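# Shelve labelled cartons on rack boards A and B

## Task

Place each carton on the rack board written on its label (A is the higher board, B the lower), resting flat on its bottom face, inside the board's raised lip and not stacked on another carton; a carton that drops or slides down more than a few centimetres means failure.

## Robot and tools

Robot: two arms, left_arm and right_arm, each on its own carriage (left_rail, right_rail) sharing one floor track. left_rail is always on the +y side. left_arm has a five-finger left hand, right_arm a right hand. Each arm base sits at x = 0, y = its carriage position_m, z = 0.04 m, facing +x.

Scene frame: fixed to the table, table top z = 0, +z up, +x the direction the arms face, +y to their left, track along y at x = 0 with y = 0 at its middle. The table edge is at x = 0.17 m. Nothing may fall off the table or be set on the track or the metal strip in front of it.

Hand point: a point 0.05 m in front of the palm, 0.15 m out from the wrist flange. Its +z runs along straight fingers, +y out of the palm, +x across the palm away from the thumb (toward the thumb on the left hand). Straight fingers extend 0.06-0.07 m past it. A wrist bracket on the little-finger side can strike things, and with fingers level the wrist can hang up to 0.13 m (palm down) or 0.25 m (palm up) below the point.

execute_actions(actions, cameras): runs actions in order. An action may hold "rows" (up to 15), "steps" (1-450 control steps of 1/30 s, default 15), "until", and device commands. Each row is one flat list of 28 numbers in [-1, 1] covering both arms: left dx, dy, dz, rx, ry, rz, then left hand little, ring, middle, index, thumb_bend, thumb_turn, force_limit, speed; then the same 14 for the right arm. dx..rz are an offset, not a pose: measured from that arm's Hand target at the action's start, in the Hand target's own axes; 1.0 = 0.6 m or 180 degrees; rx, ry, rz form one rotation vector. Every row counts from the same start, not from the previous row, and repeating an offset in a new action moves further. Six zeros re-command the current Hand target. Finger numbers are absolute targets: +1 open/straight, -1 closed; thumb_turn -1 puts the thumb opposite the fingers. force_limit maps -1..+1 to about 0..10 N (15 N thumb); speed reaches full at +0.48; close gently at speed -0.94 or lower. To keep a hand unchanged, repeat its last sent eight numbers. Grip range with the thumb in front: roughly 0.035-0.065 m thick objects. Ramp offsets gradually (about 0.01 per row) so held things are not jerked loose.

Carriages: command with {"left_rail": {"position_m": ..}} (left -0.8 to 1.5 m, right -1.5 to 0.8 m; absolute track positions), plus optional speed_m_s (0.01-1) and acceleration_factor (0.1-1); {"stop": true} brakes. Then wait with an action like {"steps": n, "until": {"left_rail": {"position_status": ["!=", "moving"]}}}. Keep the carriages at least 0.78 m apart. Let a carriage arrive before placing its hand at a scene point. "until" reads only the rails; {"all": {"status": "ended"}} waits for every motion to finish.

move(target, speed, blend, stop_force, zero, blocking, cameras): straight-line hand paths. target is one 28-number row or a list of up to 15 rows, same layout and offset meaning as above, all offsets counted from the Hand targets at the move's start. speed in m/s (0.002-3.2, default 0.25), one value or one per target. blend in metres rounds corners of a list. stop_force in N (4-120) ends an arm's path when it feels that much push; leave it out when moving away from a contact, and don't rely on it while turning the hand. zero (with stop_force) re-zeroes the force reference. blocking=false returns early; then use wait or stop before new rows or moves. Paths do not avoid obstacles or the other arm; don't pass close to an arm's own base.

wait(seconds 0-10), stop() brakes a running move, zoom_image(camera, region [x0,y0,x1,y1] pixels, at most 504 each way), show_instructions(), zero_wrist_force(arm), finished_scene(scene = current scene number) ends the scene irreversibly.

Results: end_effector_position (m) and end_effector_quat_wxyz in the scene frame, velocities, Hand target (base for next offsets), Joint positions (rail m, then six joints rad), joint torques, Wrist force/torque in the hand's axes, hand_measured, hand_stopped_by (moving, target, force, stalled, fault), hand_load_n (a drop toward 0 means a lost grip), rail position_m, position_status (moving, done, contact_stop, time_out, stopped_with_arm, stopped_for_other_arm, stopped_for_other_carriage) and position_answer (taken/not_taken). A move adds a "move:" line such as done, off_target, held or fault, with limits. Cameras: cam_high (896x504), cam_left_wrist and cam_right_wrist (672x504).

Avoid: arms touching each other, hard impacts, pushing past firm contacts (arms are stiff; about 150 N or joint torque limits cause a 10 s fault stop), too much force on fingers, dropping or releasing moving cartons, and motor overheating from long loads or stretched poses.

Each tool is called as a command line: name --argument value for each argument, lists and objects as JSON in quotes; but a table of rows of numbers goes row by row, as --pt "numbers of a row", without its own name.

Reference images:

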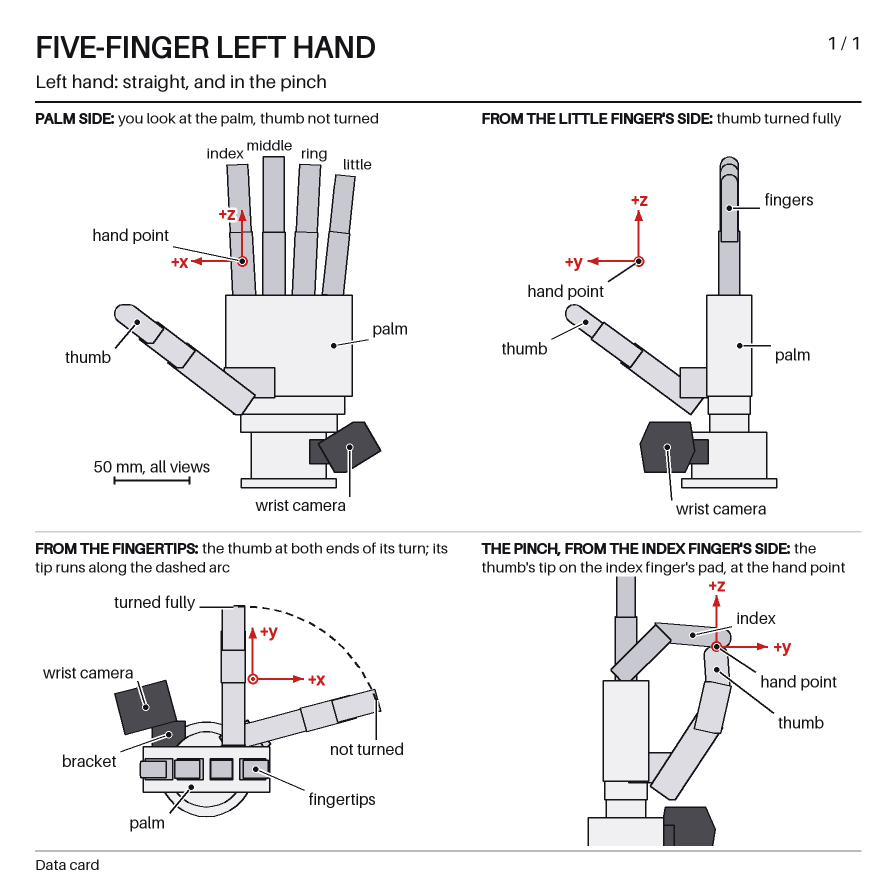

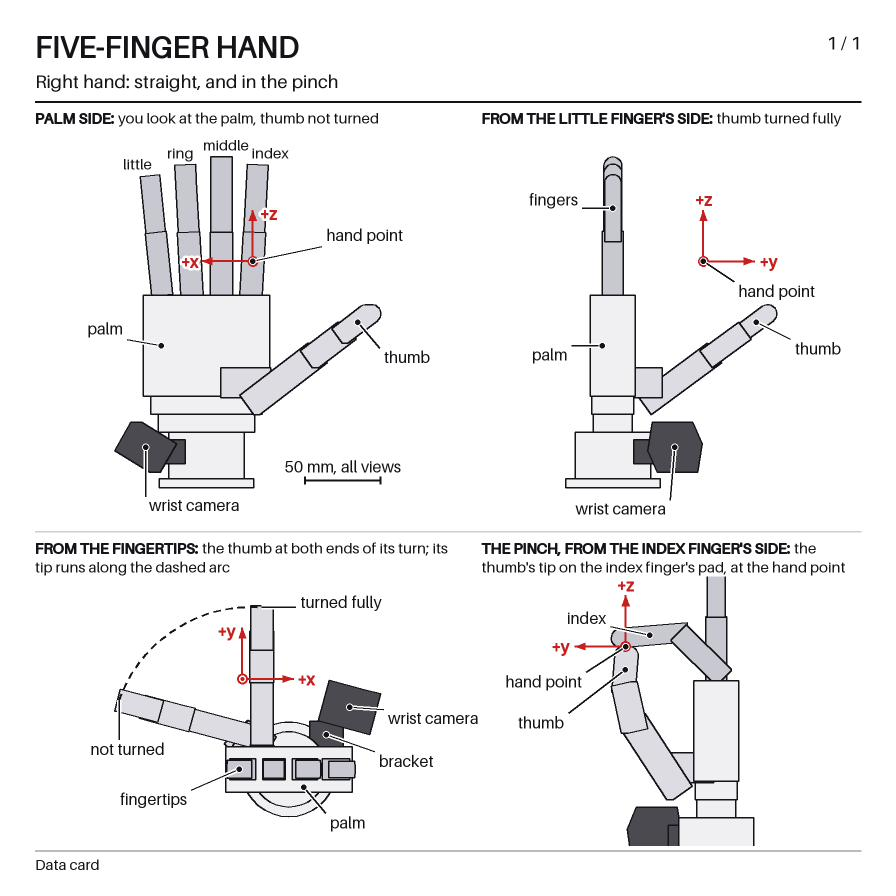

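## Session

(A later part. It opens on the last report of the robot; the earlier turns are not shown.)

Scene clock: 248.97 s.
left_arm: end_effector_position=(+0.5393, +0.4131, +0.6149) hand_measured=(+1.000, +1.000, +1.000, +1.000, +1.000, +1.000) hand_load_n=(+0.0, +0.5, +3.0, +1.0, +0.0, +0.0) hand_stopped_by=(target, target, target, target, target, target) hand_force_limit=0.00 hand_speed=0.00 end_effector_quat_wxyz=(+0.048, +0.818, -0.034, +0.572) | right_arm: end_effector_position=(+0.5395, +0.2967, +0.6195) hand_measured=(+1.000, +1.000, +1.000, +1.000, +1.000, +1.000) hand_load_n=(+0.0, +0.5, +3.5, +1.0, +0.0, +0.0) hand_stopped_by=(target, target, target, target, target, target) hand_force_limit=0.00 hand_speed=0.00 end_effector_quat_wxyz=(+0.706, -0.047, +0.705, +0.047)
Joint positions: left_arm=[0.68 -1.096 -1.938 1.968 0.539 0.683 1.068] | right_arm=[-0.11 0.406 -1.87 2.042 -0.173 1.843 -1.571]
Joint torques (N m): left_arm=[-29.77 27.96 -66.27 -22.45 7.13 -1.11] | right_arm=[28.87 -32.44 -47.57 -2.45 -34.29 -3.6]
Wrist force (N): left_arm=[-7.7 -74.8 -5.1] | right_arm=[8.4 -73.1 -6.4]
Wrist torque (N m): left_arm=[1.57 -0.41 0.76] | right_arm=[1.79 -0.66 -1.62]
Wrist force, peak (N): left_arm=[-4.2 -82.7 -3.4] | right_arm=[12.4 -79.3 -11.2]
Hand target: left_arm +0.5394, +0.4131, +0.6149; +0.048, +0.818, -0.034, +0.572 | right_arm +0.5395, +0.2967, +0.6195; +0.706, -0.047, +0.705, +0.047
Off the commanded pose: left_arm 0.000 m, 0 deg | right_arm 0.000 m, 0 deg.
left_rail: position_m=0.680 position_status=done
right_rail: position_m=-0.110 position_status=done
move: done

move --pt "0.13709 -0.04464 0.37409 0 0 0 1 1 1 1 1 1 0 0 0 -0.05441 0.39722 0 0 0 1 1 1 1 1 1 0 0" --pt "0.1136 -0.04564 0.38258 0 0 0 1 1 1 1 1 1 0 0 0.025 -0.05441 0.39722 0 0 0 1 1 1 1 1 1 0 0" --speed '[0.1,0.06]'

move --target '[-0.0313,-0.0013,0.0113,0,0,0,1,1,1,1,1,1,0,0,0.0333,0,0,0,0,0,1,1,1,1,1,1,0,0]' --speed 0.02 --stop_force 12 --cameras '["cam_high"]'

zoom_image --camera "cam_high" --region '[480, 120, 720, 340]'

Scene clock: 266.03 s.
left_arm: end_effector_position=(+0.7799, +0.4133, +0.5999) hand_measured=(+1.000, +1.000, +1.000, +1.000, +1.000, +1.000) hand_load_n=(+0.0, +0.5, +2.5, +1.0, +0.0, +0.0) hand_stopped_by=(target, target, target, target, target, target) hand_force_limit=0.00 hand_speed=0.00 end_effector_quat_wxyz=(+0.048, +0.818, -0.034, +0.572) | right_arm: end_effector_position=(+0.7800, +0.2963, +0.6047) hand_measured=(+1.000, +1.000, +1.000, +1.000, +1.000, +1.000) hand_load_n=(+0.0, +0.5, +2.0, +0.0, -0.5, +0.0) hand_stopped_by=(target, target, target, target, target, target) hand_force_limit=0.00 hand_speed=0.00 end_effector_quat_wxyz=(+0.706, -0.047, +0.705, +0.047)
Joint positions: left_arm=[0.68 -0.641 -1.562 1.673 0.283 1.089 1.338] | right_arm=[-0.11 0.246 -1.524 1.77 -0.246 1.682 -1.571]
Joint torques (N m): left_arm=[-38.76 -16.16 -41.47 -15.05 25.57 4.7] | right_arm=[40.89 -31.1 -50.7 -13.52 -29.96 2]
Wrist force (N): left_arm=[-1.7 -68.8 -2.0] | right_arm=[13.9 -65.9 -10.2]
Wrist torque (N m): left_arm=[1.04 1.13 0.38] | right_arm=[0.93 0.82 -1.38]
Wrist force, peak (N): left_arm=[-8.0 -75.7 -5.3] | right_arm=[8.3 -74.4 -6.4]
Hand target: left_arm +0.7799, +0.4133, +0.5998; +0.048, +0.818, -0.034, +0.572 | right_arm +0.7800, +0.2963, +0.6046; +0.706, -0.047, +0.705, +0.047
Off the commanded pose: left_arm 0.000 m, 0 deg | right_arm 0.000 m, 0 deg.
left_rail: position_m=0.680 position_status=done
right_rail: position_m=-0.110 position_status=done
move: done

Scene clock: 268.10 s.
left_arm: end_effector_position=(+0.7799, +0.4133, +0.5907) hand_measured=(+1.000, +1.000, +1.000, +1.000, +1.000, +1.000) hand_load_n=(+0.0, +0.5, +3.0, +0.5, +0.0, +0.0) hand_stopped_by=(target, target, target, target, target, target) hand_force_limit=0.00 hand_speed=0.00 end_effector_quat_wxyz=(+0.048, +0.818, -0.034, +0.572) | right_arm: end_effector_position=(+0.7801, +0.2962, +0.5937) hand_measured=(+1.000, +1.000, +1.000, +1.000, +1.000, +1.000) hand_load_n=(+0.0, +0.0, +2.5, +0.5, +0.0, +0.0) hand_stopped_by=(target, target, target, target, target, target) hand_force_limit=0.00 hand_speed=0.00 end_effector_quat_wxyz=(+0.706, -0.047, +0.705, +0.047)
Joint positions: left_arm=[0.68 -0.641 -1.561 1.688 0.266 1.089 1.338] | right_arm=[-0.11 0.246 -1.519 1.785 -0.266 1.682 -1.571]
Joint torques (N m): left_arm=[-43.9 -49.9 -57.54 -1.76 24.67 -0.99] | right_arm=[47.8 -65.51 -61.78 -2.57 -28.92 1.83]
Wrist force (N): left_arm=[-0.8 -66.9 -0.6] | right_arm=[7.8 -63.8 -10.3]
Wrist torque (N m): left_arm=[1.62 1.00 1.06] | right_arm=[1.16 0.06 -1.44]
Wrist force, peak (N): left_arm=[14.0 -68.1 -7.2] | right_arm=[-4.0 -71.4 -12.1]
Hand target: left_arm +0.7799, +0.4133, +0.5907; +0.048, +0.818, -0.034, +0.572 (not the last commanded pose) | right_arm +0.7801, +0.2962, +0.5937; +0.706, -0.047, +0.705, +0.047 (not the last commanded pose)
Off the commanded pose: left_arm 0.011 m, 0 deg | right_arm 0.009 m, 0 deg.
left_rail: position_m=0.680 position_status=done
right_rail: position_m=-0.110 position_status=done
move: contact (left_arm, right_arm)
Images, in order (width x height): cam_high 896x504.

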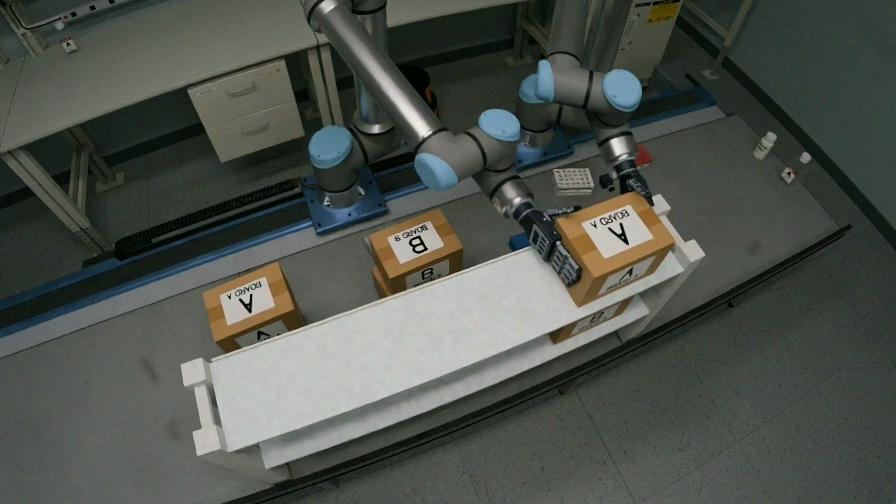

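Scaled by 2.100 from the camera's 896x504 image, which has a finer 1280x720 frame.

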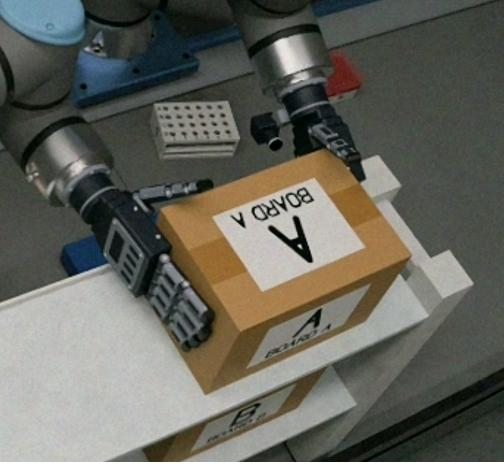

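move --pt "0 -0.00497 -0.0006 0 0 0 1 1 1 1 1 1 0 0 0 -0.00495 -0.0007 0 0 0 1 1 1 1 1 1 0 0" --pt "0 -0.04304 -0.00506 -0.0022 0 0 1 1 1 1 1 1 0 0 0 -0.04294 -0.0058 0.0022 0 0 1 1 1 1 1 1 0 0" --pt "0.04698 -0.04104 -0.02204 -0.0022 0 0 1 1 1 1 1 1 0 0 -0.05 -0.04294 -0.0058 0.0022 0 0 1 1 1 1 1 1 0 0" --pt "-0.14112 0.01926 -0.53534 -0.0022 0 0 1 1 1 1 1 1 0 0 -0.05 0.03076 -0.5508 0.0022 0 0 1 1 1 1 1 1 0 0" --pt "-0.1696 -0.1388 -0.6328 -0.0022 -0.3056 0 1 1 1 1 1 1 0 0 -0.05 -0.174 -0.5785 0.0022 0 0 1 1 1 1 1 1 0 0" --speed '[0.01,0.08,0.1,0.3,0.35]'

execute_actions --actions '[{"right_rail":{"position_m":-0.52}},{"steps":20},{"left_rail":{"position_m":0.27}},{"steps":150,"until":{"all":{"status":"ended"}}}]' --cameras '["cam_left_wrist","cam_right_wrist","cam_high"]'

Scene clock: 302.07 s.
left_arm: end_effector_position=(+0.4001, +0.5408, +0.6209) hand_measured=(+1.000, +1.000, +1.000, +1.000, +1.000, +1.000) hand_load_n=(+0.0, +0.0, +0.0, +0.0, +0.0, +0.0) hand_stopped_by=(target, target, target, target, target, target) hand_force_limit=0.00 hand_speed=0.00 end_effector_quat_wxyz=(+0.030, +0.990, -0.054, +0.130) | right_arm: end_effector_position=(+0.4500, +0.1463, +0.6235) hand_measured=(+1.000, +1.000, +1.000, +1.000, +1.000, +1.000) hand_load_n=(+0.0, -0.5, +0.0, +0.0, +0.0, +0.0) hand_stopped_by=(target, target, target, target, target, target) hand_force_limit=0.00 hand_speed=0.00 end_effector_quat_wxyz=(+0.706, -0.045, +0.705, +0.045)
Joint positions: left_arm=[0.68 -0.768 -1.878 1.718 1.494 1.446 0.927] | right_arm=[-0.11 -0.061 -2.259 2.227 0.031 1.382 -1.571]
Joint torques (N m): left_arm=[15.18 3.13 -45.18 8.96 3.17 3.04] | right_arm=[-9.92 -9.45 -37.24 0.68 -3.34 -3.59]
Wrist force (N): left_arm=[-0.5 2.4 0.4] | right_arm=[1.9 -2.3 0.5]
Wrist torque (N m): left_arm=[0.28 0.29 -0.25] | right_arm=[-0.25 -0.34 -0.02]
Wrist force, peak (N): left_arm=[-0.2 -69.6 -0.3] | right_arm=[8.1 -66.6 -11.1]
Hand target: left_arm +0.4001, +0.5408, +0.6208; +0.030, +0.990, -0.054, +0.130 | right_arm +0.4500, +0.1463, +0.6235; +0.706, -0.045, +0.705, +0.045
Off the commanded pose: left_arm 0.000 m, 0 deg | right_arm 0.000 m, 0 deg.
left_rail: position_m=0.680 position_status=done
right_rail: position_m=-0.110 position_status=done
move: done

Scene clock: 304.63 s.
left_arm: end_effector_position=(+0.4001, +0.1308, +0.6208) hand_measured=(+1.000, +1.000, +1.000, +1.000, +1.000, +1.000) hand_load_n=(+0.0, +0.0, +0.0, +0.0, -0.5, +0.0) hand_stopped_by=(target, target, target, target, target, target) hand_force_limit=0.00 hand_speed=0.00 end_effector_quat_wxyz=(+0.030, +0.990, -0.054, +0.130) | right_arm: end_effector_position=(+0.4500, -0.2637, +0.6235) hand_measured=(+1.000, +1.000, +1.000, +1.000, +1.000, +1.000) hand_load_n=(+0.0, +0.0, +0.0, +0.5, +0.0, +0.0) hand_stopped_by=(target, target, target, target, target, target) hand_force_limit=0.00 hand_speed=0.00 end_effector_quat_wxyz=(+0.706, -0.045, +0.705, +0.045)
Joint positions: left_arm=[0.27 -0.768 -1.878 1.718 1.494 1.447 0.927] | right_arm=[-0.52 -0.061 -2.259 2.227 0.031 1.382 -1.571]
Joint torques (N m): left_arm=[-7.93 -33.02 -38.42 2.29 0.4 3.15] | right_arm=[-0.24 12.29 -52.14 -1.32 -1.25 -3.62]
Wrist force (N): left_arm=[-0.5 2.7 0.1] | right_arm=[2.5 -2.5 0.2]
Wrist torque (N m): left_arm=[0.35 0.28 -0.25] | right_arm=[-0.27 -0.41 0.00]
Wrist force, peak (N): left_arm=[-1.3 5.4 0.4] | right_arm=[2.5 -4.5 -0.2]
Hand target: left_arm +0.4001, +0.1308, +0.6208; +0.030, +0.990, -0.054, +0.130 | right_arm +0.4500, -0.2637, +0.6235; +0.706, -0.045, +0.705, +0.045
Off the commanded pose: left_arm 0.000 m, 0 deg | right_arm 0.000 m, 0 deg.
left_rail: position_m=0.270 position_status=done
right_rail: position_m=-0.520 position_status=done
camera_calibration:
cam_left_wrist: T_world_to_cam=[[0.308126, 0.951035, 0.0243097, -0.271295], [0.646029, -0.227928, 0.728489, -0.681592], [0.698359, -0.208761, -0.684626, 0.291061], [0, 0, 0, 1]] pos_world=[0.320656, 0.16342, 0.702395]
cam_right_wrist: T_world_to_cam=[[-0.114872, 0.965195, -0.234951, 0.452837], [-0.504926, 0.146953, 0.850561, -0.259078], [0.855485, 0.216339, 0.470471, -0.506506], [0, 0, 0, 1]] pos_world=[0.354512, -0.289427, 0.565053]

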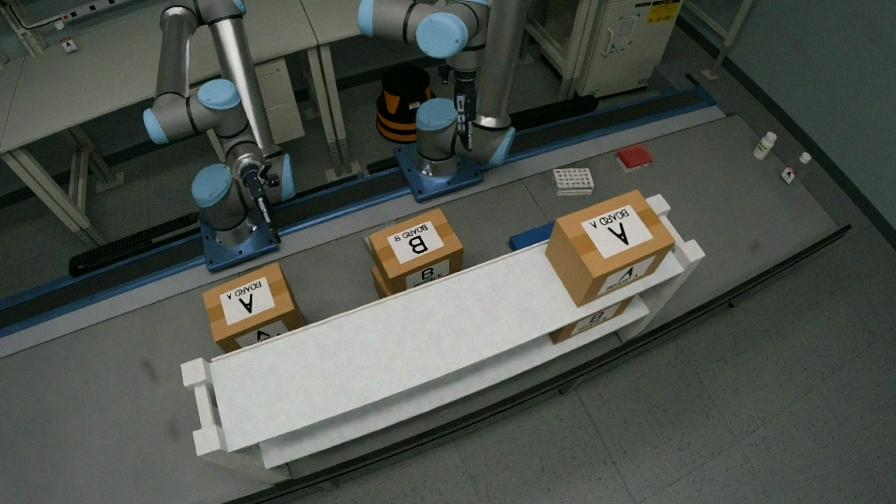

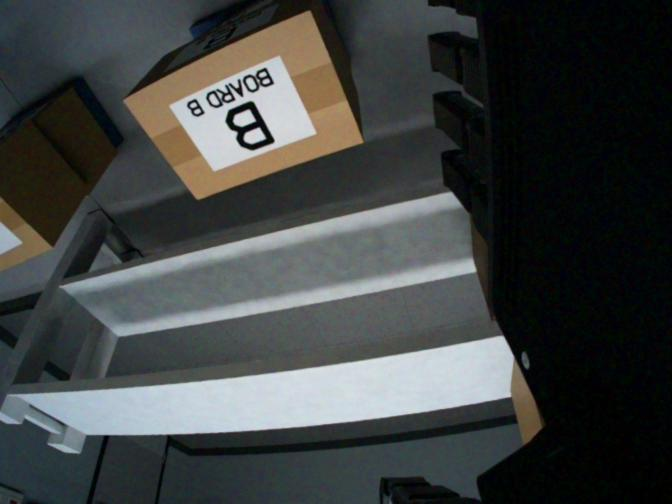

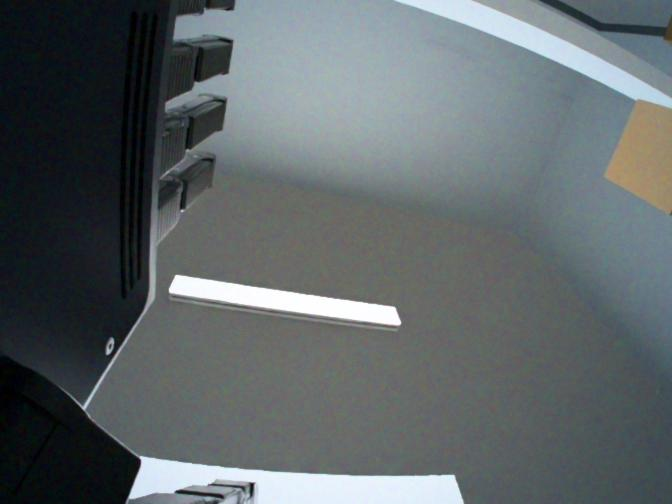

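zoom_image --camera "cam_left_wrist" --region '[100, 0, 400, 225]'

Scaled by 1.680 from the camera's 672x504 image, which has a finer 960x720 frame.

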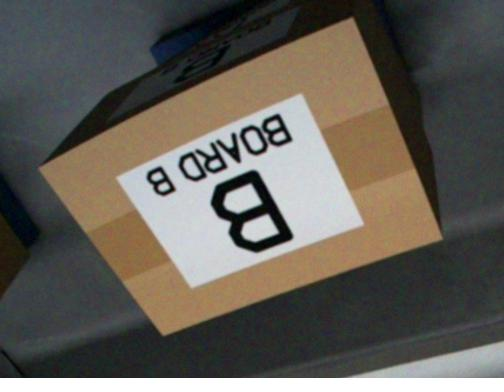

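zoom_image --camera "cam_high" --region '[190, 190, 480, 370]'

Scaled by 1.738 from the camera's 896x504 image, which has a finer 1280x720 frame.

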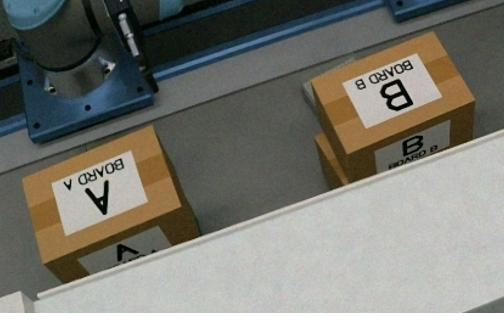

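move --pt "0.0197 -0.0052 0.3522 0.0094 0.3061 -0.0102 1 1 1 1 1 1 0 0 0.3392 0.2785 0.0767 -0.0133 0 0 1 1 1 1 1 1 0 0" --pt "-0.0475 -0.016 0.6005 0.0094 0.3061 -0.0102 1 1 1 1 1 1 0 0 0.5892 0.2785 0.0767 -0.0133 0 0 1 1 1 1 1 1 0 0" --speed '[0.35,0.15]' --cameras '["cam_left_wrist","cam_right_wrist"]'

Scene clock: 380.53 s.
left_arm: end_effector_position=(+0.4653, +0.1168, +0.2655) hand_measured=(+1.000, +1.000, +1.000, +1.000, +1.000, +1.000) hand_load_n=(+0.0, +0.0, +0.0, +0.0, +0.0, +0.0) hand_stopped_by=(target, target, target, target, target, target) hand_force_limit=0.00 hand_speed=0.00 end_effector_quat_wxyz=(+0.039, +0.818, -0.017, +0.573) | right_arm: end_effector_position=(+0.4747, -0.0921, +0.2700) hand_measured=(+1.000, +1.000, +1.000, +1.000, +1.000, +1.000) hand_load_n=(+0.0, +0.0, +0.0, +0.0, +0.0, -0.5) hand_stopped_by=(target, target, target, target, target, target) hand_force_limit=0.00 hand_speed=0.00 end_effector_quat_wxyz=(+0.705, -0.060, +0.704, +0.060)
Joint positions: left_arm=[0.27 -1.238 -1.923 2.653 -0.009 0.54 0.877] | right_arm=[-0.52 0.51 -1.519 2.496 -0.978 1.912 -1.571]
Joint torques (N m): left_arm=[16.75 17.22 -21.55 -2.74 1.99 2.9] | right_arm=[11.61 -9.67 -18.16 -4.16 3.75 -3.93]
Wrist force (N): left_arm=[0.9 3.2 2.1] | right_arm=[2.5 -2.0 0.3]
Wrist torque (N m): left_arm=[0.49 0.33 -0.30] | right_arm=[-0.22 -0.34 0.04]
Wrist force, peak (N): left_arm=[0.5 3.7 2.2] | right_arm=[4.5 -2.3 -0.4]
Hand target: left_arm +0.4653, +0.1168, +0.2655; +0.039, +0.818, -0.017, +0.573 | right_arm +0.4747, -0.0921, +0.2700; +0.705, -0.060, +0.704, +0.060
Off the commanded pose: left_arm 0.000 m, 0 deg | right_arm 0.000 m, 0 deg.
left_rail: position_m=0.270 position_status=done
right_rail: position_m=-0.520 position_status=done
move: done
camera_calibration:
cam_left_wrist: T_world_to_cam=[[0.129273, 0.979289, 0.155826, -0.224469], [-0.217271, -0.125353, 0.968029, -0.141892], [0.967513, -0.158997, 0.196567, -0.365645], [0, 0, 0, 1]] pos_world=[0.351955, 0.143897, 0.244207]
cam_right_wrist: T_world_to_cam=[[-0.155083, 0.959548, -0.234985, 0.225574], [-0.510552, 0.125788, 0.850596, 0.0295298], [0.845746, 0.251885, 0.470391, -0.390451], [0, 0, 0, 1]] pos_world=[0.380281, -0.121814, 0.211553]
Images, in order (width x height): cam_left_wrist 672x504, cam_right_wrist 672x504.

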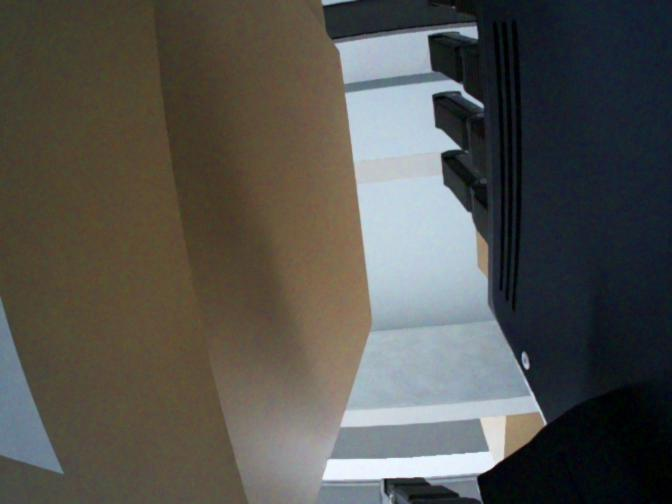

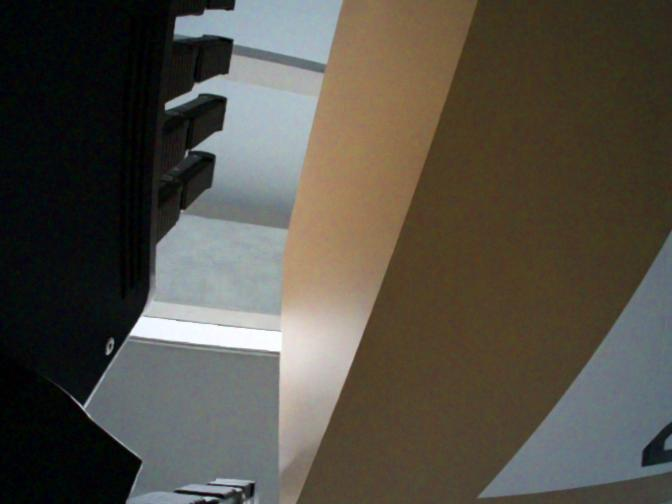

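zoom_image --camera "cam_left_wrist" --region '[280, 0, 420, 360]'

zoom_image --camera "cam_right_wrist" --region '[230, 0, 520, 290]'

Scaled by 1.400 from the camera's 672x504 image, which has a finer 960x720 frame.

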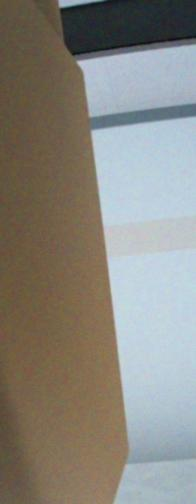

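Scaled by 1.738 from the camera's 672x504 image, which has a finer 960x720 frame.

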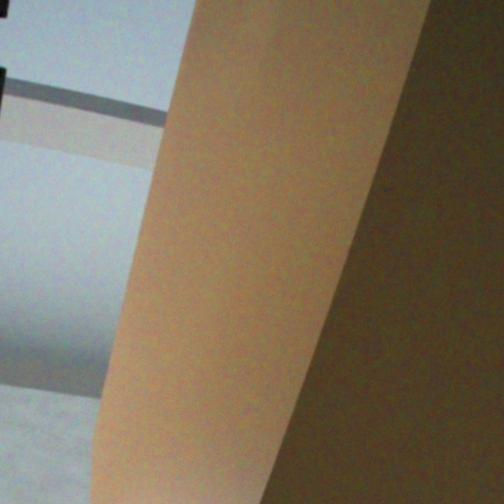

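move --pt "0.0312 -0.0076 -0.0226 0 0 0 1 1 1 1 1 1 0 0 -0.0367 0.0115 -0.0081 0 0 0 1 1 1 1 1 1 0 0" --pt "0.0312 0.0883 -0.0107 0 0 0 1 1 1 1 1 1 0 0 -0.0367 0.1074 0.0042 0 0 0 1 1 1 1 1 1 0 0" --speed '[0.08,0.04]' --stop_force 20 --cameras '["cam_left_wrist","cam_right_wrist"]'

Scene clock: 450.50 s.
left_arm: end_effector_position=(+0.4612, +0.0762, +0.2876) hand_measured=(+1.000, +1.000, +1.000, +1.000, +1.000, +1.000) hand_load_n=(+0.0, +0.0, +1.5, +0.0, +0.0, +0.0) hand_stopped_by=(target, target, target, target, target, target) hand_force_limit=0.00 hand_speed=0.00 end_effector_quat_wxyz=(+0.039, +0.818, -0.018, +0.573) | right_arm: end_effector_position=(+0.4668, -0.0399, +0.2919) hand_measured=(+1.000, +1.000, +1.000, +1.000, +1.000, +1.000) hand_load_n=(+0.0, +0.0, +1.0, +0.0, +0.0, +0.0) hand_stopped_by=(target, target, target, target, target, target) hand_force_limit=0.00 hand_speed=0.00 end_effector_quat_wxyz=(+0.705, -0.060, +0.704, +0.060)
Joint positions: left_arm=[0.27 -1.342 -1.869 2.599 0.126 0.467 0.725] | right_arm=[-0.52 0.639 -1.498 2.408 -0.91 2.041 -1.571]
Joint torques (N m): left_arm=[7.82 -19.74 -27.53 -2.45 0.95 2.24] | right_arm=[-8.84 -53.29 -23.29 -4.56 -4.11 1.09]
Wrist force (N): left_arm=[-5.6 -8.1 3.8] | right_arm=[2.6 -9.9 -1.0]
Wrist torque (N m): left_arm=[1.07 0.19 -0.32] | right_arm=[0.28 -0.42 0.02]
Wrist force, peak (N): left_arm=[-9.7 -43.4 9.8] | right_arm=[-3.9 -45.3 -12.6]
Hand target: left_arm +0.4612, +0.0762, +0.2876; +0.039, +0.818, -0.018, +0.573 (not the last commanded pose) | right_arm +0.4668, -0.0400, +0.2919; +0.705, -0.060, +0.704, +0.060 (not the last commanded pose)
Off the commanded pose: left_arm 0.011 m, 0 deg | right_arm 0.012 m, 0 deg.
left_rail: position_m=0.270 position_status=done
right_rail: position_m=-0.520 position_status=done
move: contact (left_arm, right_arm); path passed 1 of 2 targets
camera_calibration:
cam_left_wrist: T_world_to_cam=[[0.129616, 0.979195, 0.156132, -0.187827], [-0.217371, -0.12557, 0.967978, -0.169173], [0.967445, -0.159404, 0.196573, -0.372511], [0, 0, 0, 1]] pos_world=[0.347956, 0.103297, 0.266307]
cam_right_wrist: T_world_to_cam=[[-0.155164, 0.959523, -0.23503, 0.179469], [-0.510563, 0.125784, 0.85059, 0.000222328], [0.845724, 0.251979, 0.47038, -0.407249], [0, 0, 0, 1]] pos_world=[0.372381, -0.0696142, 0.233553]
Images, in order (width x height): cam_left_wrist 672x504, cam_right_wrist 672x504.

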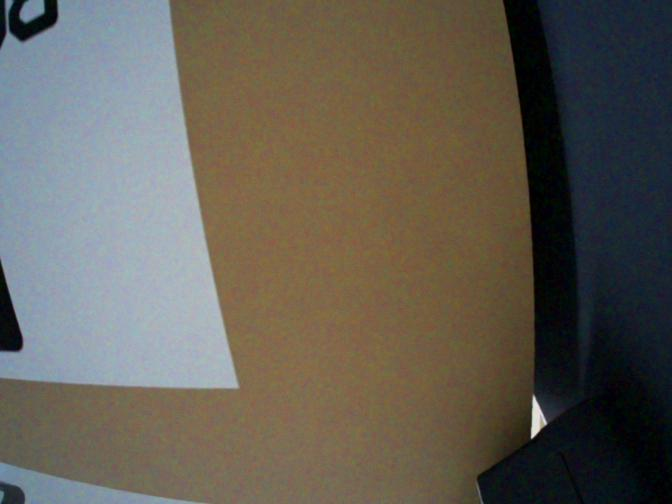

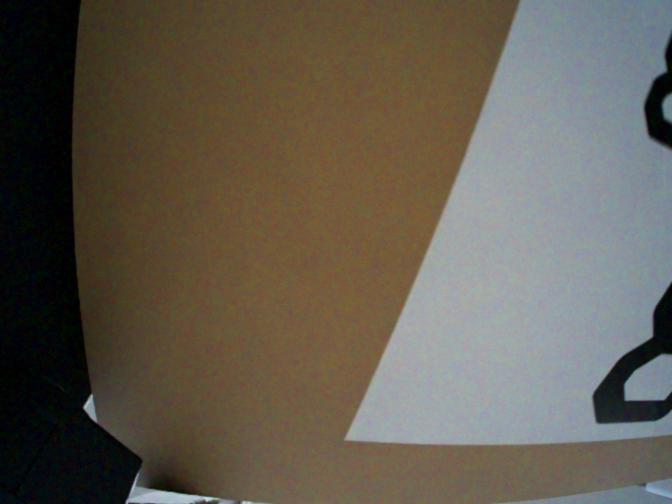

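move --target '[0,0.003,0.0004,0,0,0,1,1,1,1,1,1,0,0,0,0.003,0.0004,0,0,0,1,1,1,1,1,1,0,0]' --speed 0.01

Scene clock: 459.17 s.
left_arm: end_effector_position=(+0.4613, +0.0745, +0.2875) hand_measured=(+1.000, +1.000, +1.000, +1.000, +1.000, +1.000) hand_load_n=(+0.0, +1.0, +4.0, +1.5, +0.0, +0.0) hand_stopped_by=(target, target, target, target, target, target) hand_force_limit=0.00 hand_speed=0.00 end_effector_quat_wxyz=(+0.039, +0.818, -0.018, +0.573) | right_arm: end_effector_position=(+0.4667, -0.0383, +0.2919) hand_measured=(+1.000, +1.000, +1.000, +1.000, +1.000, +1.000) hand_load_n=(+0.0, +0.0, +2.0, +0.5, +0.0, +0.0) hand_stopped_by=(target, target, target, target, target, target) hand_force_limit=0.00 hand_speed=0.00 end_effector_quat_wxyz=(+0.705, -0.060, +0.704, +0.060)
Joint positions: left_arm=[0.27 -1.344 -1.865 2.597 0.127 0.466 0.721] | right_arm=[-0.52 0.643 -1.496 2.405 -0.91 2.045 -1.571]
Joint torques (N m): left_arm=[-38.67 12.02 -67.21 -0.68 1.79 -1.01] | right_arm=[31.43 -5.3 -50.92 -0.28 -5.92 1.12]
Wrist force (N): left_arm=[-10.9 -46.8 11.0] | right_arm=[-5.8 -50.1 -14.7]
Wrist torque (N m): left_arm=[2.97 0.09 0.03] | right_arm=[1.11 -0.33 -0.54]
Wrist force, peak (N): left_arm=[-10.9 -46.8 11.0] | right_arm=[-5.8 -50.1 -14.7]
Hand target: left_arm +0.4613, +0.0744, +0.2876; +0.039, +0.818, -0.018, +0.573 | right_arm +0.4667, -0.0381, +0.2919; +0.705, -0.060, +0.704, +0.060
Off the commanded pose: left_arm 0.000 m, 0 deg | right_arm 0.000 m, 0 deg.
left_rail: position_m=0.270 position_status=done
right_rail: position_m=-0.520 position_status=done
move: done

move --pt "0 0.001 0 0.0022 0 0 1 1 1 1 1 1 0 0 0 0.001 0 -0.0022 0 0 1 1 1 1 1 1 0 0" --pt "0.122 0.0065 -0.04407 0.0022 0 0 1 1 1 1 1 1 0 0 -0.13 0.001 0 -0.0022 0 0 1 1 1 1 1 1 0 0" --pt "0.1548 0.02927 0.0496 -0.0103 -0.0006 0.0045 1 1 1 1 1 1 0 0 -0.13 -0.04398 0.08301 0.0111 0 0 1 1 1 1 1 1 0 0" --speed '[0.02,0.06,0.1]' --cameras '["cam_left_wrist","cam_right_wrist"]'

Scene clock: 482.27 s.
left_arm: end_effector_position=(+0.5197, +0.0559, +0.3655) hand_measured=(+1.000, +1.000, +1.000, +1.000, +1.000, +1.000) hand_load_n=(+0.0, +1.0, +3.0, +0.5, +0.0, +0.0) hand_stopped_by=(target, target, target, target, target, target) hand_force_limit=0.00 hand_speed=0.00 end_effector_quat_wxyz=(+0.049, +0.818, -0.033, +0.572) | right_arm: end_effector_position=(+0.5202, -0.0558, +0.3700) hand_measured=(+1.000, +1.000, +1.000, +1.000, +1.000, +1.000) hand_load_n=(+0.0, +0.5, +3.5, +1.0, +0.0, -0.5) hand_stopped_by=(target, target, target, target, target, target) hand_force_limit=0.00 hand_speed=0.00 end_effector_quat_wxyz=(+0.706, -0.047, +0.705, +0.047)
Joint positions: left_arm=[0.27 -1.068 -1.91 2.405 0.057 0.705 1.087] | right_arm=[-0.52 0.556 -1.593 2.307 -0.715 1.993 -1.571]
Joint torques (N m): left_arm=[-6.39 9.4 -64.32 -14.94 14.26 3.19] | right_arm=[13.95 -12.85 -54.07 -8.63 -22.43 1.68]
Wrist force (N): left_arm=[-9.7 -37.9 -3.8] | right_arm=[6.2 -42.5 0.2]
Wrist torque (N m): left_arm=[1.86 0.55 0.19] | right_arm=[1.78 -0.12 -0.42]
Wrist force, peak (N): left_arm=[-15.2 -67.0 13.0] | right_arm=[-5.6 -67.4 -20.0]
Hand target: left_arm +0.5197, +0.0559, +0.3655; +0.049, +0.818, -0.033, +0.572 | right_arm +0.5202, -0.0557, +0.3700; +0.706, -0.047, +0.705, +0.047
Off the commanded pose: left_arm 0.000 m, 0 deg | right_arm 0.000 m, 0 deg.
left_rail: position_m=0.270 position_status=done
right_rail: position_m=-0.520 position_status=done
move: done
camera_calibration:
cam_left_wrist: T_world_to_cam=[[0.163962, 0.973673, 0.158359, -0.206075], [-0.221597, -0.120075, 0.967717, -0.232466], [0.961255, -0.193761, 0.196075, -0.442248], [0, 0, 0, 1]] pos_world=[0.407388, 0.0870461, 0.34431]
cam_right_wrist: T_world_to_cam=[[-0.121498, 0.964367, -0.235019, 0.204017], [-0.505834, 0.143565, 0.850601, -0.0383375], [0.854032, 0.222227, 0.470367, -0.491096], [0, 0, 0, 1]] pos_world=[0.424807, -0.0821085, 0.311553]
Images, in order (width x height): cam_left_wrist 672x504, cam_right_wrist 672x504.

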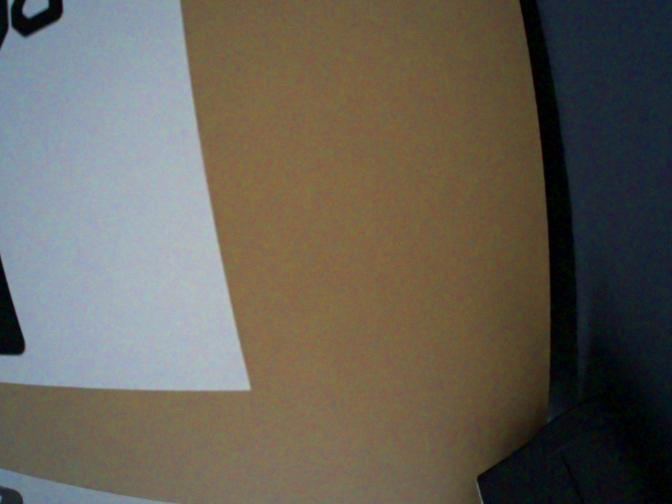

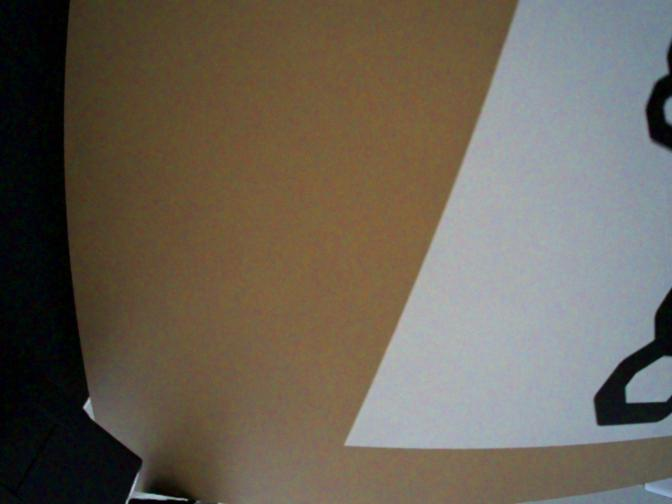

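move --target '[0.14934,-0.04717,0.40753,0,0,0,1,1,1,1,1,1,0,0,0,-0.05781,0.43273,0,0,0,1,1,1,1,1,1,0,0]' --speed 0.1

move --target '[-0.0345,-0.0015,0.0125,0,0,0,1,1,1,1,1,1,0,0,0.0367,0,0,0,0,0,1,1,1,1,1,1,0,0]' --speed 0.02 --stop_force 12 --cameras '["cam_high"]'

zoom_image --camera "cam_high" --region '[340, 220, 580, 440]'

Scene clock: 492.90 s.
left_arm: end_effector_position=(+0.7816, +0.0556, +0.3653) hand_measured=(+1.000, +1.000, +1.000, +1.000, +1.000, +1.000) hand_load_n=(+0.0, +0.5, +2.5, +0.5, +0.0, +0.0) hand_stopped_by=(target, target, target, target, target, target) hand_force_limit=0.00 hand_speed=0.00 end_effector_quat_wxyz=(+0.049, +0.818, -0.033, +0.572) | right_arm: end_effector_position=(+0.7821, -0.0554, +0.3702) hand_measured=(+1.000, +1.000, +1.000, +1.000, +1.000, +1.000) hand_load_n=(+0.0, +0.5, +2.0, +0.0, +0.0, +0.0) hand_stopped_by=(target, target, target, target, target, target) hand_force_limit=0.00 hand_speed=0.00 end_effector_quat_wxyz=(+0.706, -0.047, +0.705, +0.047)
Joint positions: left_arm=[0.27 -0.556 -1.46 1.999 -0.16 1.166 1.371] | right_arm=[-0.52 0.338 -1.295 1.956 -0.662 1.774 -1.571]
Joint torques (N m): left_arm=[-31.48 -30.46 -60.68 -0.55 25.17 4.39] | right_arm=[38.67 -45.3 -62.69 -3.53 -28.57 2.15]
Wrist force (N): left_arm=[-0.9 -62.2 -2.6] | right_arm=[12.4 -65.4 -8.4]
Wrist torque (N m): left_arm=[1.31 1.07 0.69] | right_arm=[0.29 0.84 -1.51]
Wrist force, peak (N): left_arm=[-0.9 -62.2 -2.6] | right_arm=[12.7 -65.4 -9.0]
Hand target: left_arm +0.7816, +0.0556, +0.3653; +0.049, +0.818, -0.033, +0.572 | right_arm +0.7821, -0.0554, +0.3702; +0.706, -0.047, +0.705, +0.047
Off the commanded pose: left_arm 0.000 m, 0 deg | right_arm 0.000 m, 0 deg.
left_rail: position_m=0.270 position_status=done
right_rail: position_m=-0.520 position_status=done
move: done

Scene clock: 495.17 s.
left_arm: end_effector_position=(+0.7817, +0.0556, +0.3482) hand_measured=(+1.000, +1.000, +1.000, +1.000, +1.000, +1.000) hand_load_n=(+0.0, +1.0, +3.0, +0.5, +0.0, +0.0) hand_stopped_by=(target, target, target, target, target, target) hand_force_limit=0.00 hand_speed=0.00 end_effector_quat_wxyz=(+0.049, +0.818, -0.033, +0.572) | right_arm: end_effector_position=(+0.7822, -0.0554, +0.3519) hand_measured=(+1.000, +1.000, +1.000, +1.000, +1.000, +1.000) hand_load_n=(+0.0, +0.0, +2.0, +0.0, +0.0, +0.0) hand_stopped_by=(target, target, target, target, target, target) hand_force_limit=0.00 hand_speed=0.00 end_effector_quat_wxyz=(+0.706, -0.047, +0.705, +0.047)
Joint positions: left_arm=[0.27 -0.556 -1.444 2.016 -0.193 1.166 1.371] | right_arm=[-0.52 0.338 -1.274 1.969 -0.696 1.774 -1.571]
Joint torques (N m): left_arm=[-53.75 -61.61 -57.01 -0.96 24.34 2.69] | right_arm=[44.59 -79.1 -55.12 -2.17 -28.69 2.3]
Wrist force (N): left_arm=[2.5 -62.4 -1.1] | right_arm=[2.4 -65.6 -9.4]
Wrist torque (N m): left_arm=[1.90 1.77 1.65] | right_arm=[0.34 0.31 -1.70]
Wrist force, peak (N): left_arm=[16.2 -66.2 -14.5] | right_arm=[-1.5 -74.6 -12.9]
Hand target: left_arm +0.7817, +0.0556, +0.3482; +0.049, +0.818, -0.033, +0.572 (not the last commanded pose) | right_arm +0.7822, -0.0554, +0.3519; +0.706, -0.047, +0.705, +0.047 (not the last commanded pose)
Off the commanded pose: left_arm 0.005 m, 0 deg | right_arm 0.004 m, 0 deg.
left_rail: position_m=0.270 position_status=done
right_rail: position_m=-0.520 position_status=done
move: contact (left_arm, right_arm)
Images, in order (width x height): cam_high 896x504.

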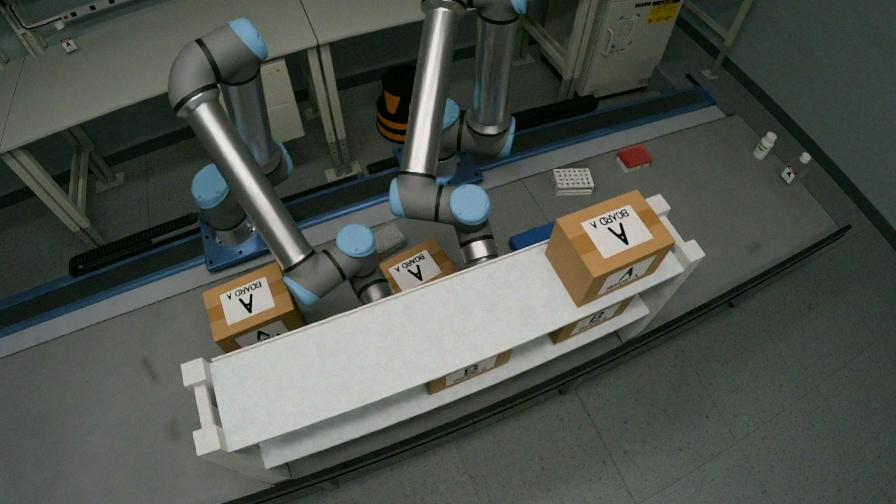

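Scaled by 2.100 from the camera's 896x504 image, which has a finer 1280x720 frame.

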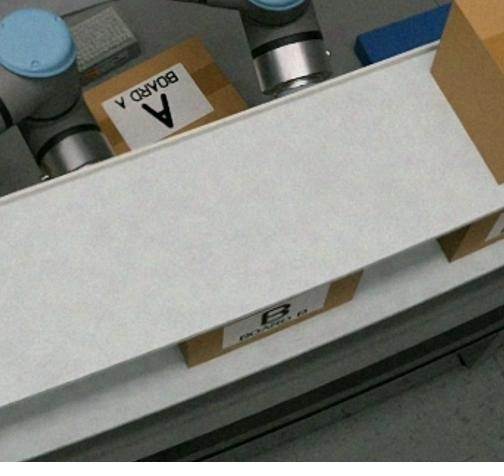

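move --pt "0 -0.00497 -0.0006 0 0 0 1 1 1 1 1 1 0 0 0 -0.00495 -0.0007 0 0 0 1 1 1 1 1 1 0 0" --pt "0 -0.04304 -0.00506 -0.0022 0 0 1 1 1 1 1 1 0 0 0 -0.04294 -0.0058 0.0022 0 0 1 1 1 1 1 1 0 0" --pt "0.0219 -0.0421 -0.013 -0.0022 0 0 1 1 1 1 1 1 0 0 -0.0233 -0.04294 -0.0058 0.0022 0 0 1 1 1 1 1 1 0 0" --pt "-0.1662 0.0182 -0.5263 -0.0022 0 0 1 1 1 1 1 1 0 0 -0.0233 0.0308 -0.5508 0.0022 0 0 1 1 1 1 1 1 0 0" --pt "0.0316 0.0027 -0.6572 -0.0022 -0.3056 0 1 1 1 1 1 1 0 0 -0.2467 -0.0258 -0.6126 0.0022 0 0 1 1 1 1 1 1 0 0" --speed '[0.01,0.08,0.08,0.25,0.3]' --cameras '["cam_left_wrist","cam_high"]'

zoom_image --camera "cam_left_wrist" --region '[60, 0, 400, 255]'

zoom_image --camera "cam_high" --region '[340, 190, 500, 310]'

Scene clock: 517.43 s.
left_arm: end_effector_position=(+0.4201, +0.1001, +0.5002) hand_measured=(+1.000, +1.000, +1.000, +1.000, +1.000, +1.000) hand_load_n=(+0.0, +0.0, +0.0, +0.0, +0.0, +0.0) hand_stopped_by=(target, target, target, target, target, target) hand_force_limit=0.00 hand_speed=0.00 end_effector_quat_wxyz=(+0.031, +0.990, -0.053, +0.130) | right_arm: end_effector_position=(+0.4199, -0.1199, +0.4995) hand_measured=(+1.000, +1.000, +1.000, +1.000, +1.000, +1.000) hand_load_n=(+0.0, +0.0, +0.0, +0.0, +0.0, +0.0) hand_stopped_by=(target, target, target, target, target, target) hand_force_limit=0.00 hand_speed=0.00 end_effector_quat_wxyz=(+0.706, -0.045, +0.705, +0.045)
Joint positions: left_arm=[0.27 -0.795 -1.836 1.901 1.271 1.442 0.899] | right_arm=[-0.52 0.557 -1.967 2.32 -0.354 2 -1.571]
Joint torques (N m): left_arm=[15.64 0.9 -45.09 8.99 2.9 3.16] | right_arm=[-11.09 -28.78 -49.64 0.87 -3.16 2.47]
Wrist force (N): left_arm=[-2.2 3.1 0.2] | right_arm=[3.4 -2.1 0.2]
Wrist torque (N m): left_arm=[0.47 0.51 -0.44] | right_arm=[-0.24 -0.55 0.07]
Wrist force, peak (N): left_arm=[2.5 -62.9 -1.2] | right_arm=[2.2 -65.9 -9.0]
Hand target: left_arm +0.4201, +0.1001, +0.5002; +0.031, +0.990, -0.053, +0.130 | right_arm +0.4199, -0.1200, +0.4995; +0.706, -0.045, +0.705, +0.045
Off the commanded pose: left_arm 0.000 m, 0 deg | right_arm 0.000 m, 0 deg.
left_rail: position_m=0.270 position_status=done
right_rail: position_m=-0.520 position_status=done
move: done
camera_calibration:
cam_left_wrist: T_world_to_cam=[[0.306282, 0.951684, 0.0220958, -0.243568], [0.646663, -0.225038, 0.728824, -0.614286], [0.698583, -0.208937, -0.684345, 0.187925], [0, 0, 0, 1]] pos_world=[0.340555, 0.132827, 0.581694]
Images, in order (width x height): cam_high 896x504, cam_left_wrist 672x504.

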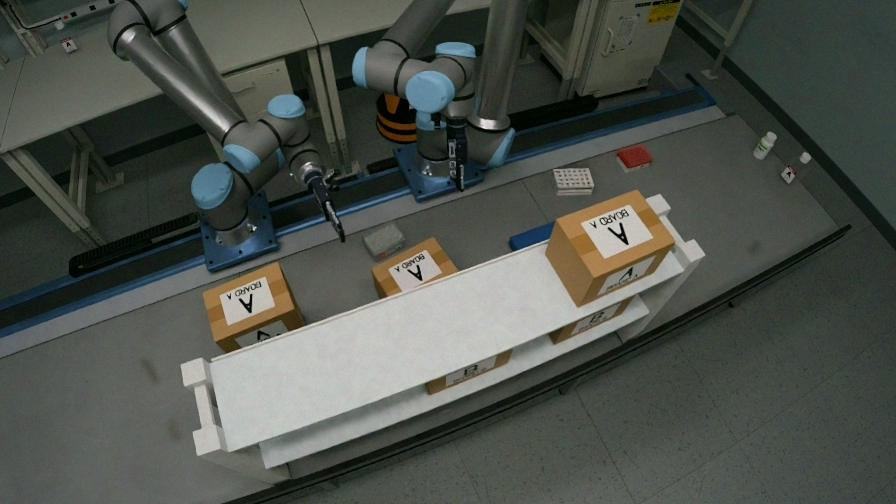

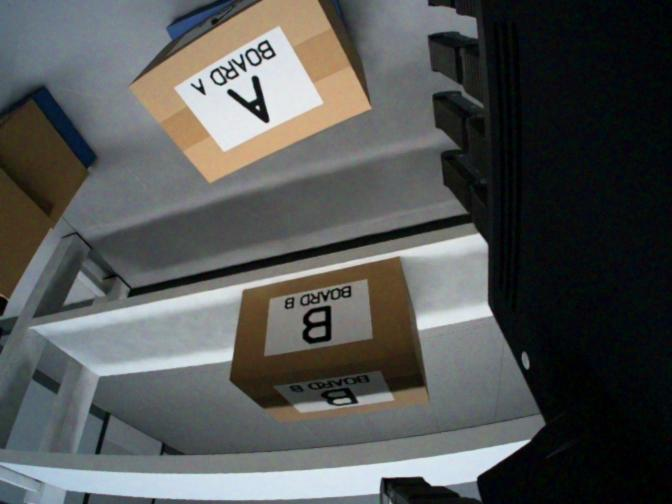

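Scaled by 1.482 from the camera's 672x504 image, which has a finer 960x720 frame.

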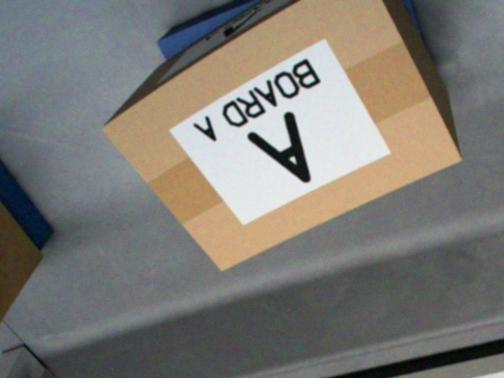

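Scaled by 3.150 from the camera's 896x504 image, which has a finer 1280x720 frame.

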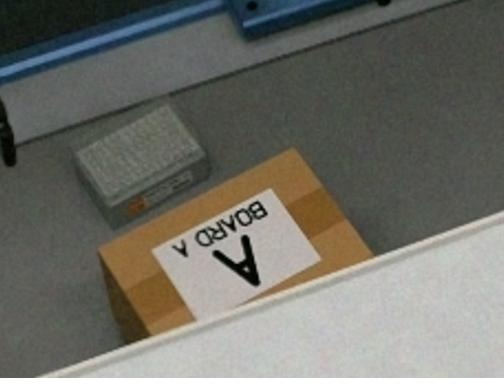

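move --pt "-0.0242 -0.0225 0.2867 0.0297 0.3068 -0.0323 1 1 1 1 1 1 0 0 0.2825 0.0114 0.1014 -0.0422 0 0 1 1 1 1 1 1 0 0" --pt "-0.104 -0.0355 0.5815 0.0297 0.3068 -0.0323 1 1 1 1 1 1 0 0 0.5808 0.0114 0.1014 -0.0422 0 0 1 1 1 1 1 1 0 0" --speed '[0.3,0.15]' --cameras '["cam_left_wrist","cam_right_wrist","cam_high"]'

Scene clock: 571.00 s.
left_arm: end_effector_position=(+0.4473, +0.1043, +0.2537) hand_measured=(+1.000, +1.000, +1.000, +1.000, +1.000, +1.000) hand_load_n=(+0.0, +0.0, +0.0, +0.0, +0.0, +0.0) hand_stopped_by=(target, target, target, target, target, target) hand_force_limit=0.00 hand_speed=0.00 end_effector_quat_wxyz=(+0.014, +0.820, +0.020, +0.572) | right_arm: end_effector_position=(+0.4796, -0.1054, +0.2238) hand_measured=(+1.000, +1.000, +1.000, +1.000, +1.000, +1.000) hand_load_n=(+0.0, +0.5, +0.0, +0.0, -0.5, +0.0) hand_stopped_by=(target, target, target, target, target, target) hand_force_limit=0.00 hand_speed=0.00 end_effector_quat_wxyz=(+0.701, -0.092, +0.701, +0.092)
Joint positions: left_arm=[0.27 -1.478 -1.667 2.687 0.305 0.364 0.214] | right_arm=[-0.52 0.396 -1.436 2.56 -1.124 1.707 -1.571]
Joint torques (N m): left_arm=[-14.56 -29.38 -24.42 9 2.14 -1.36] | right_arm=[12.3 -12.8 -11.98 -4.67 2.2 -2.83]
Wrist force (N): left_arm=[-1.4 2.5 1.9] | right_arm=[2.8 -2.0 0.1]
Wrist torque (N m): left_arm=[0.42 0.68 -0.39] | right_arm=[-0.20 -0.41 0.06]
Wrist force, peak (N): left_arm=[-3.7 4.8 2.9] | right_arm=[4.3 -1.9 0.2]
Hand target: left_arm +0.4473, +0.1043, +0.2537; +0.014, +0.820, +0.020, +0.572 (not the last commanded pose) | right_arm +0.4796, -0.1054, +0.2237; +0.701, -0.092, +0.701, +0.092 (not the last commanded pose)
Off the commanded pose: left_arm 0.107 m, 0 deg | right_arm 0.073 m, 0 deg.
left_rail: position_m=0.270 position_status=done
right_rail: position_m=-0.520 position_status=done
move: held (left_arm; a check stopped the path), off_target (right_arm; braked when a check withheld steps of left_arm); path passed 1 of 2 targets; limits=held
pose unreachable (left arm): on one or more control steps of this call, first in action 0 (counted from 0), this arm could not follow its commanded pose, so it was not sent that pose on those steps. It may still have moved: this result reports where it is.
cause: moving toward the commanded pose would bring two parts of the arm too close to each other (joints 4 (elbow) to 6 (wrist 2) lie between them).
camera_calibration:
cam_left_wrist: T_world_to_cam=[[0.0406406, 0.987056, 0.15514, -0.169141], [-0.199724, -0.14411, 0.969197, -0.142203], [0.979009, -0.0703739, 0.191282, -0.360996], [0, 0, 0, 1]] pos_world=[0.331891, 0.121054, 0.233116]
cam_right_wrist: T_world_to_cam=[[-0.241421, 0.941511, -0.235102, 0.267796], [-0.520055, 0.0790163, 0.85047, 0.0726531], [0.819304, 0.327588, 0.470561, -0.348911], [0, 0, 0, 1]] pos_world=[0.388299, -0.143574, 0.165354]

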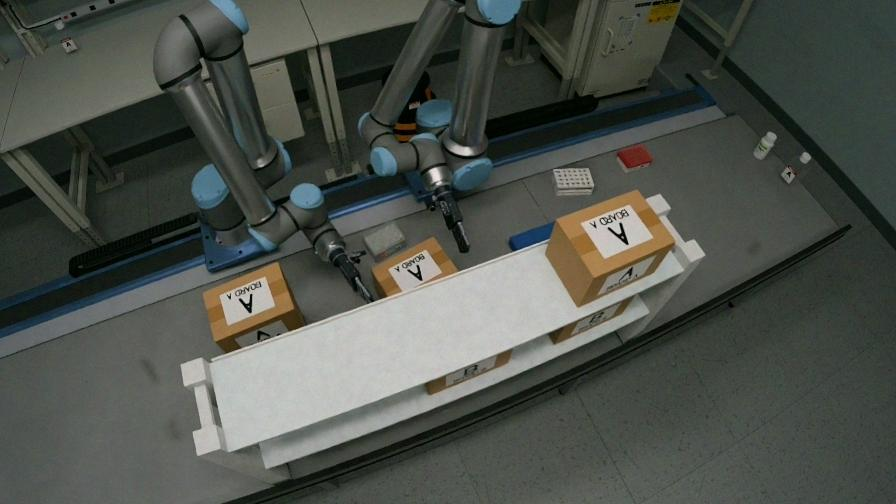

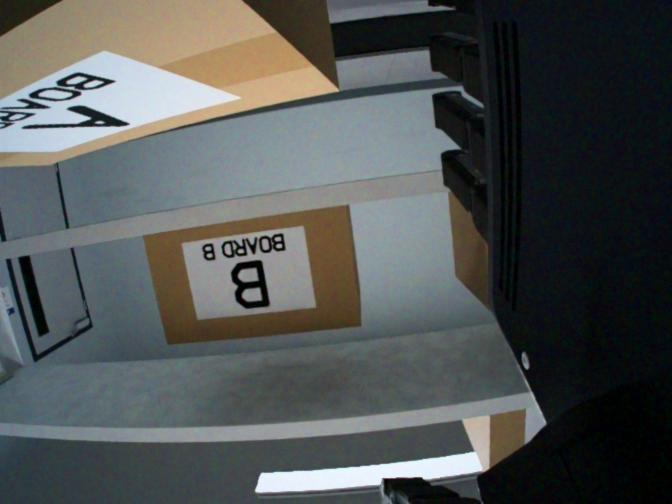

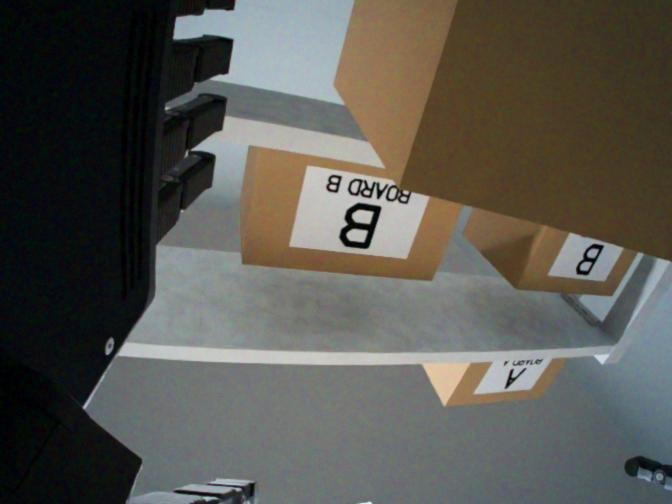

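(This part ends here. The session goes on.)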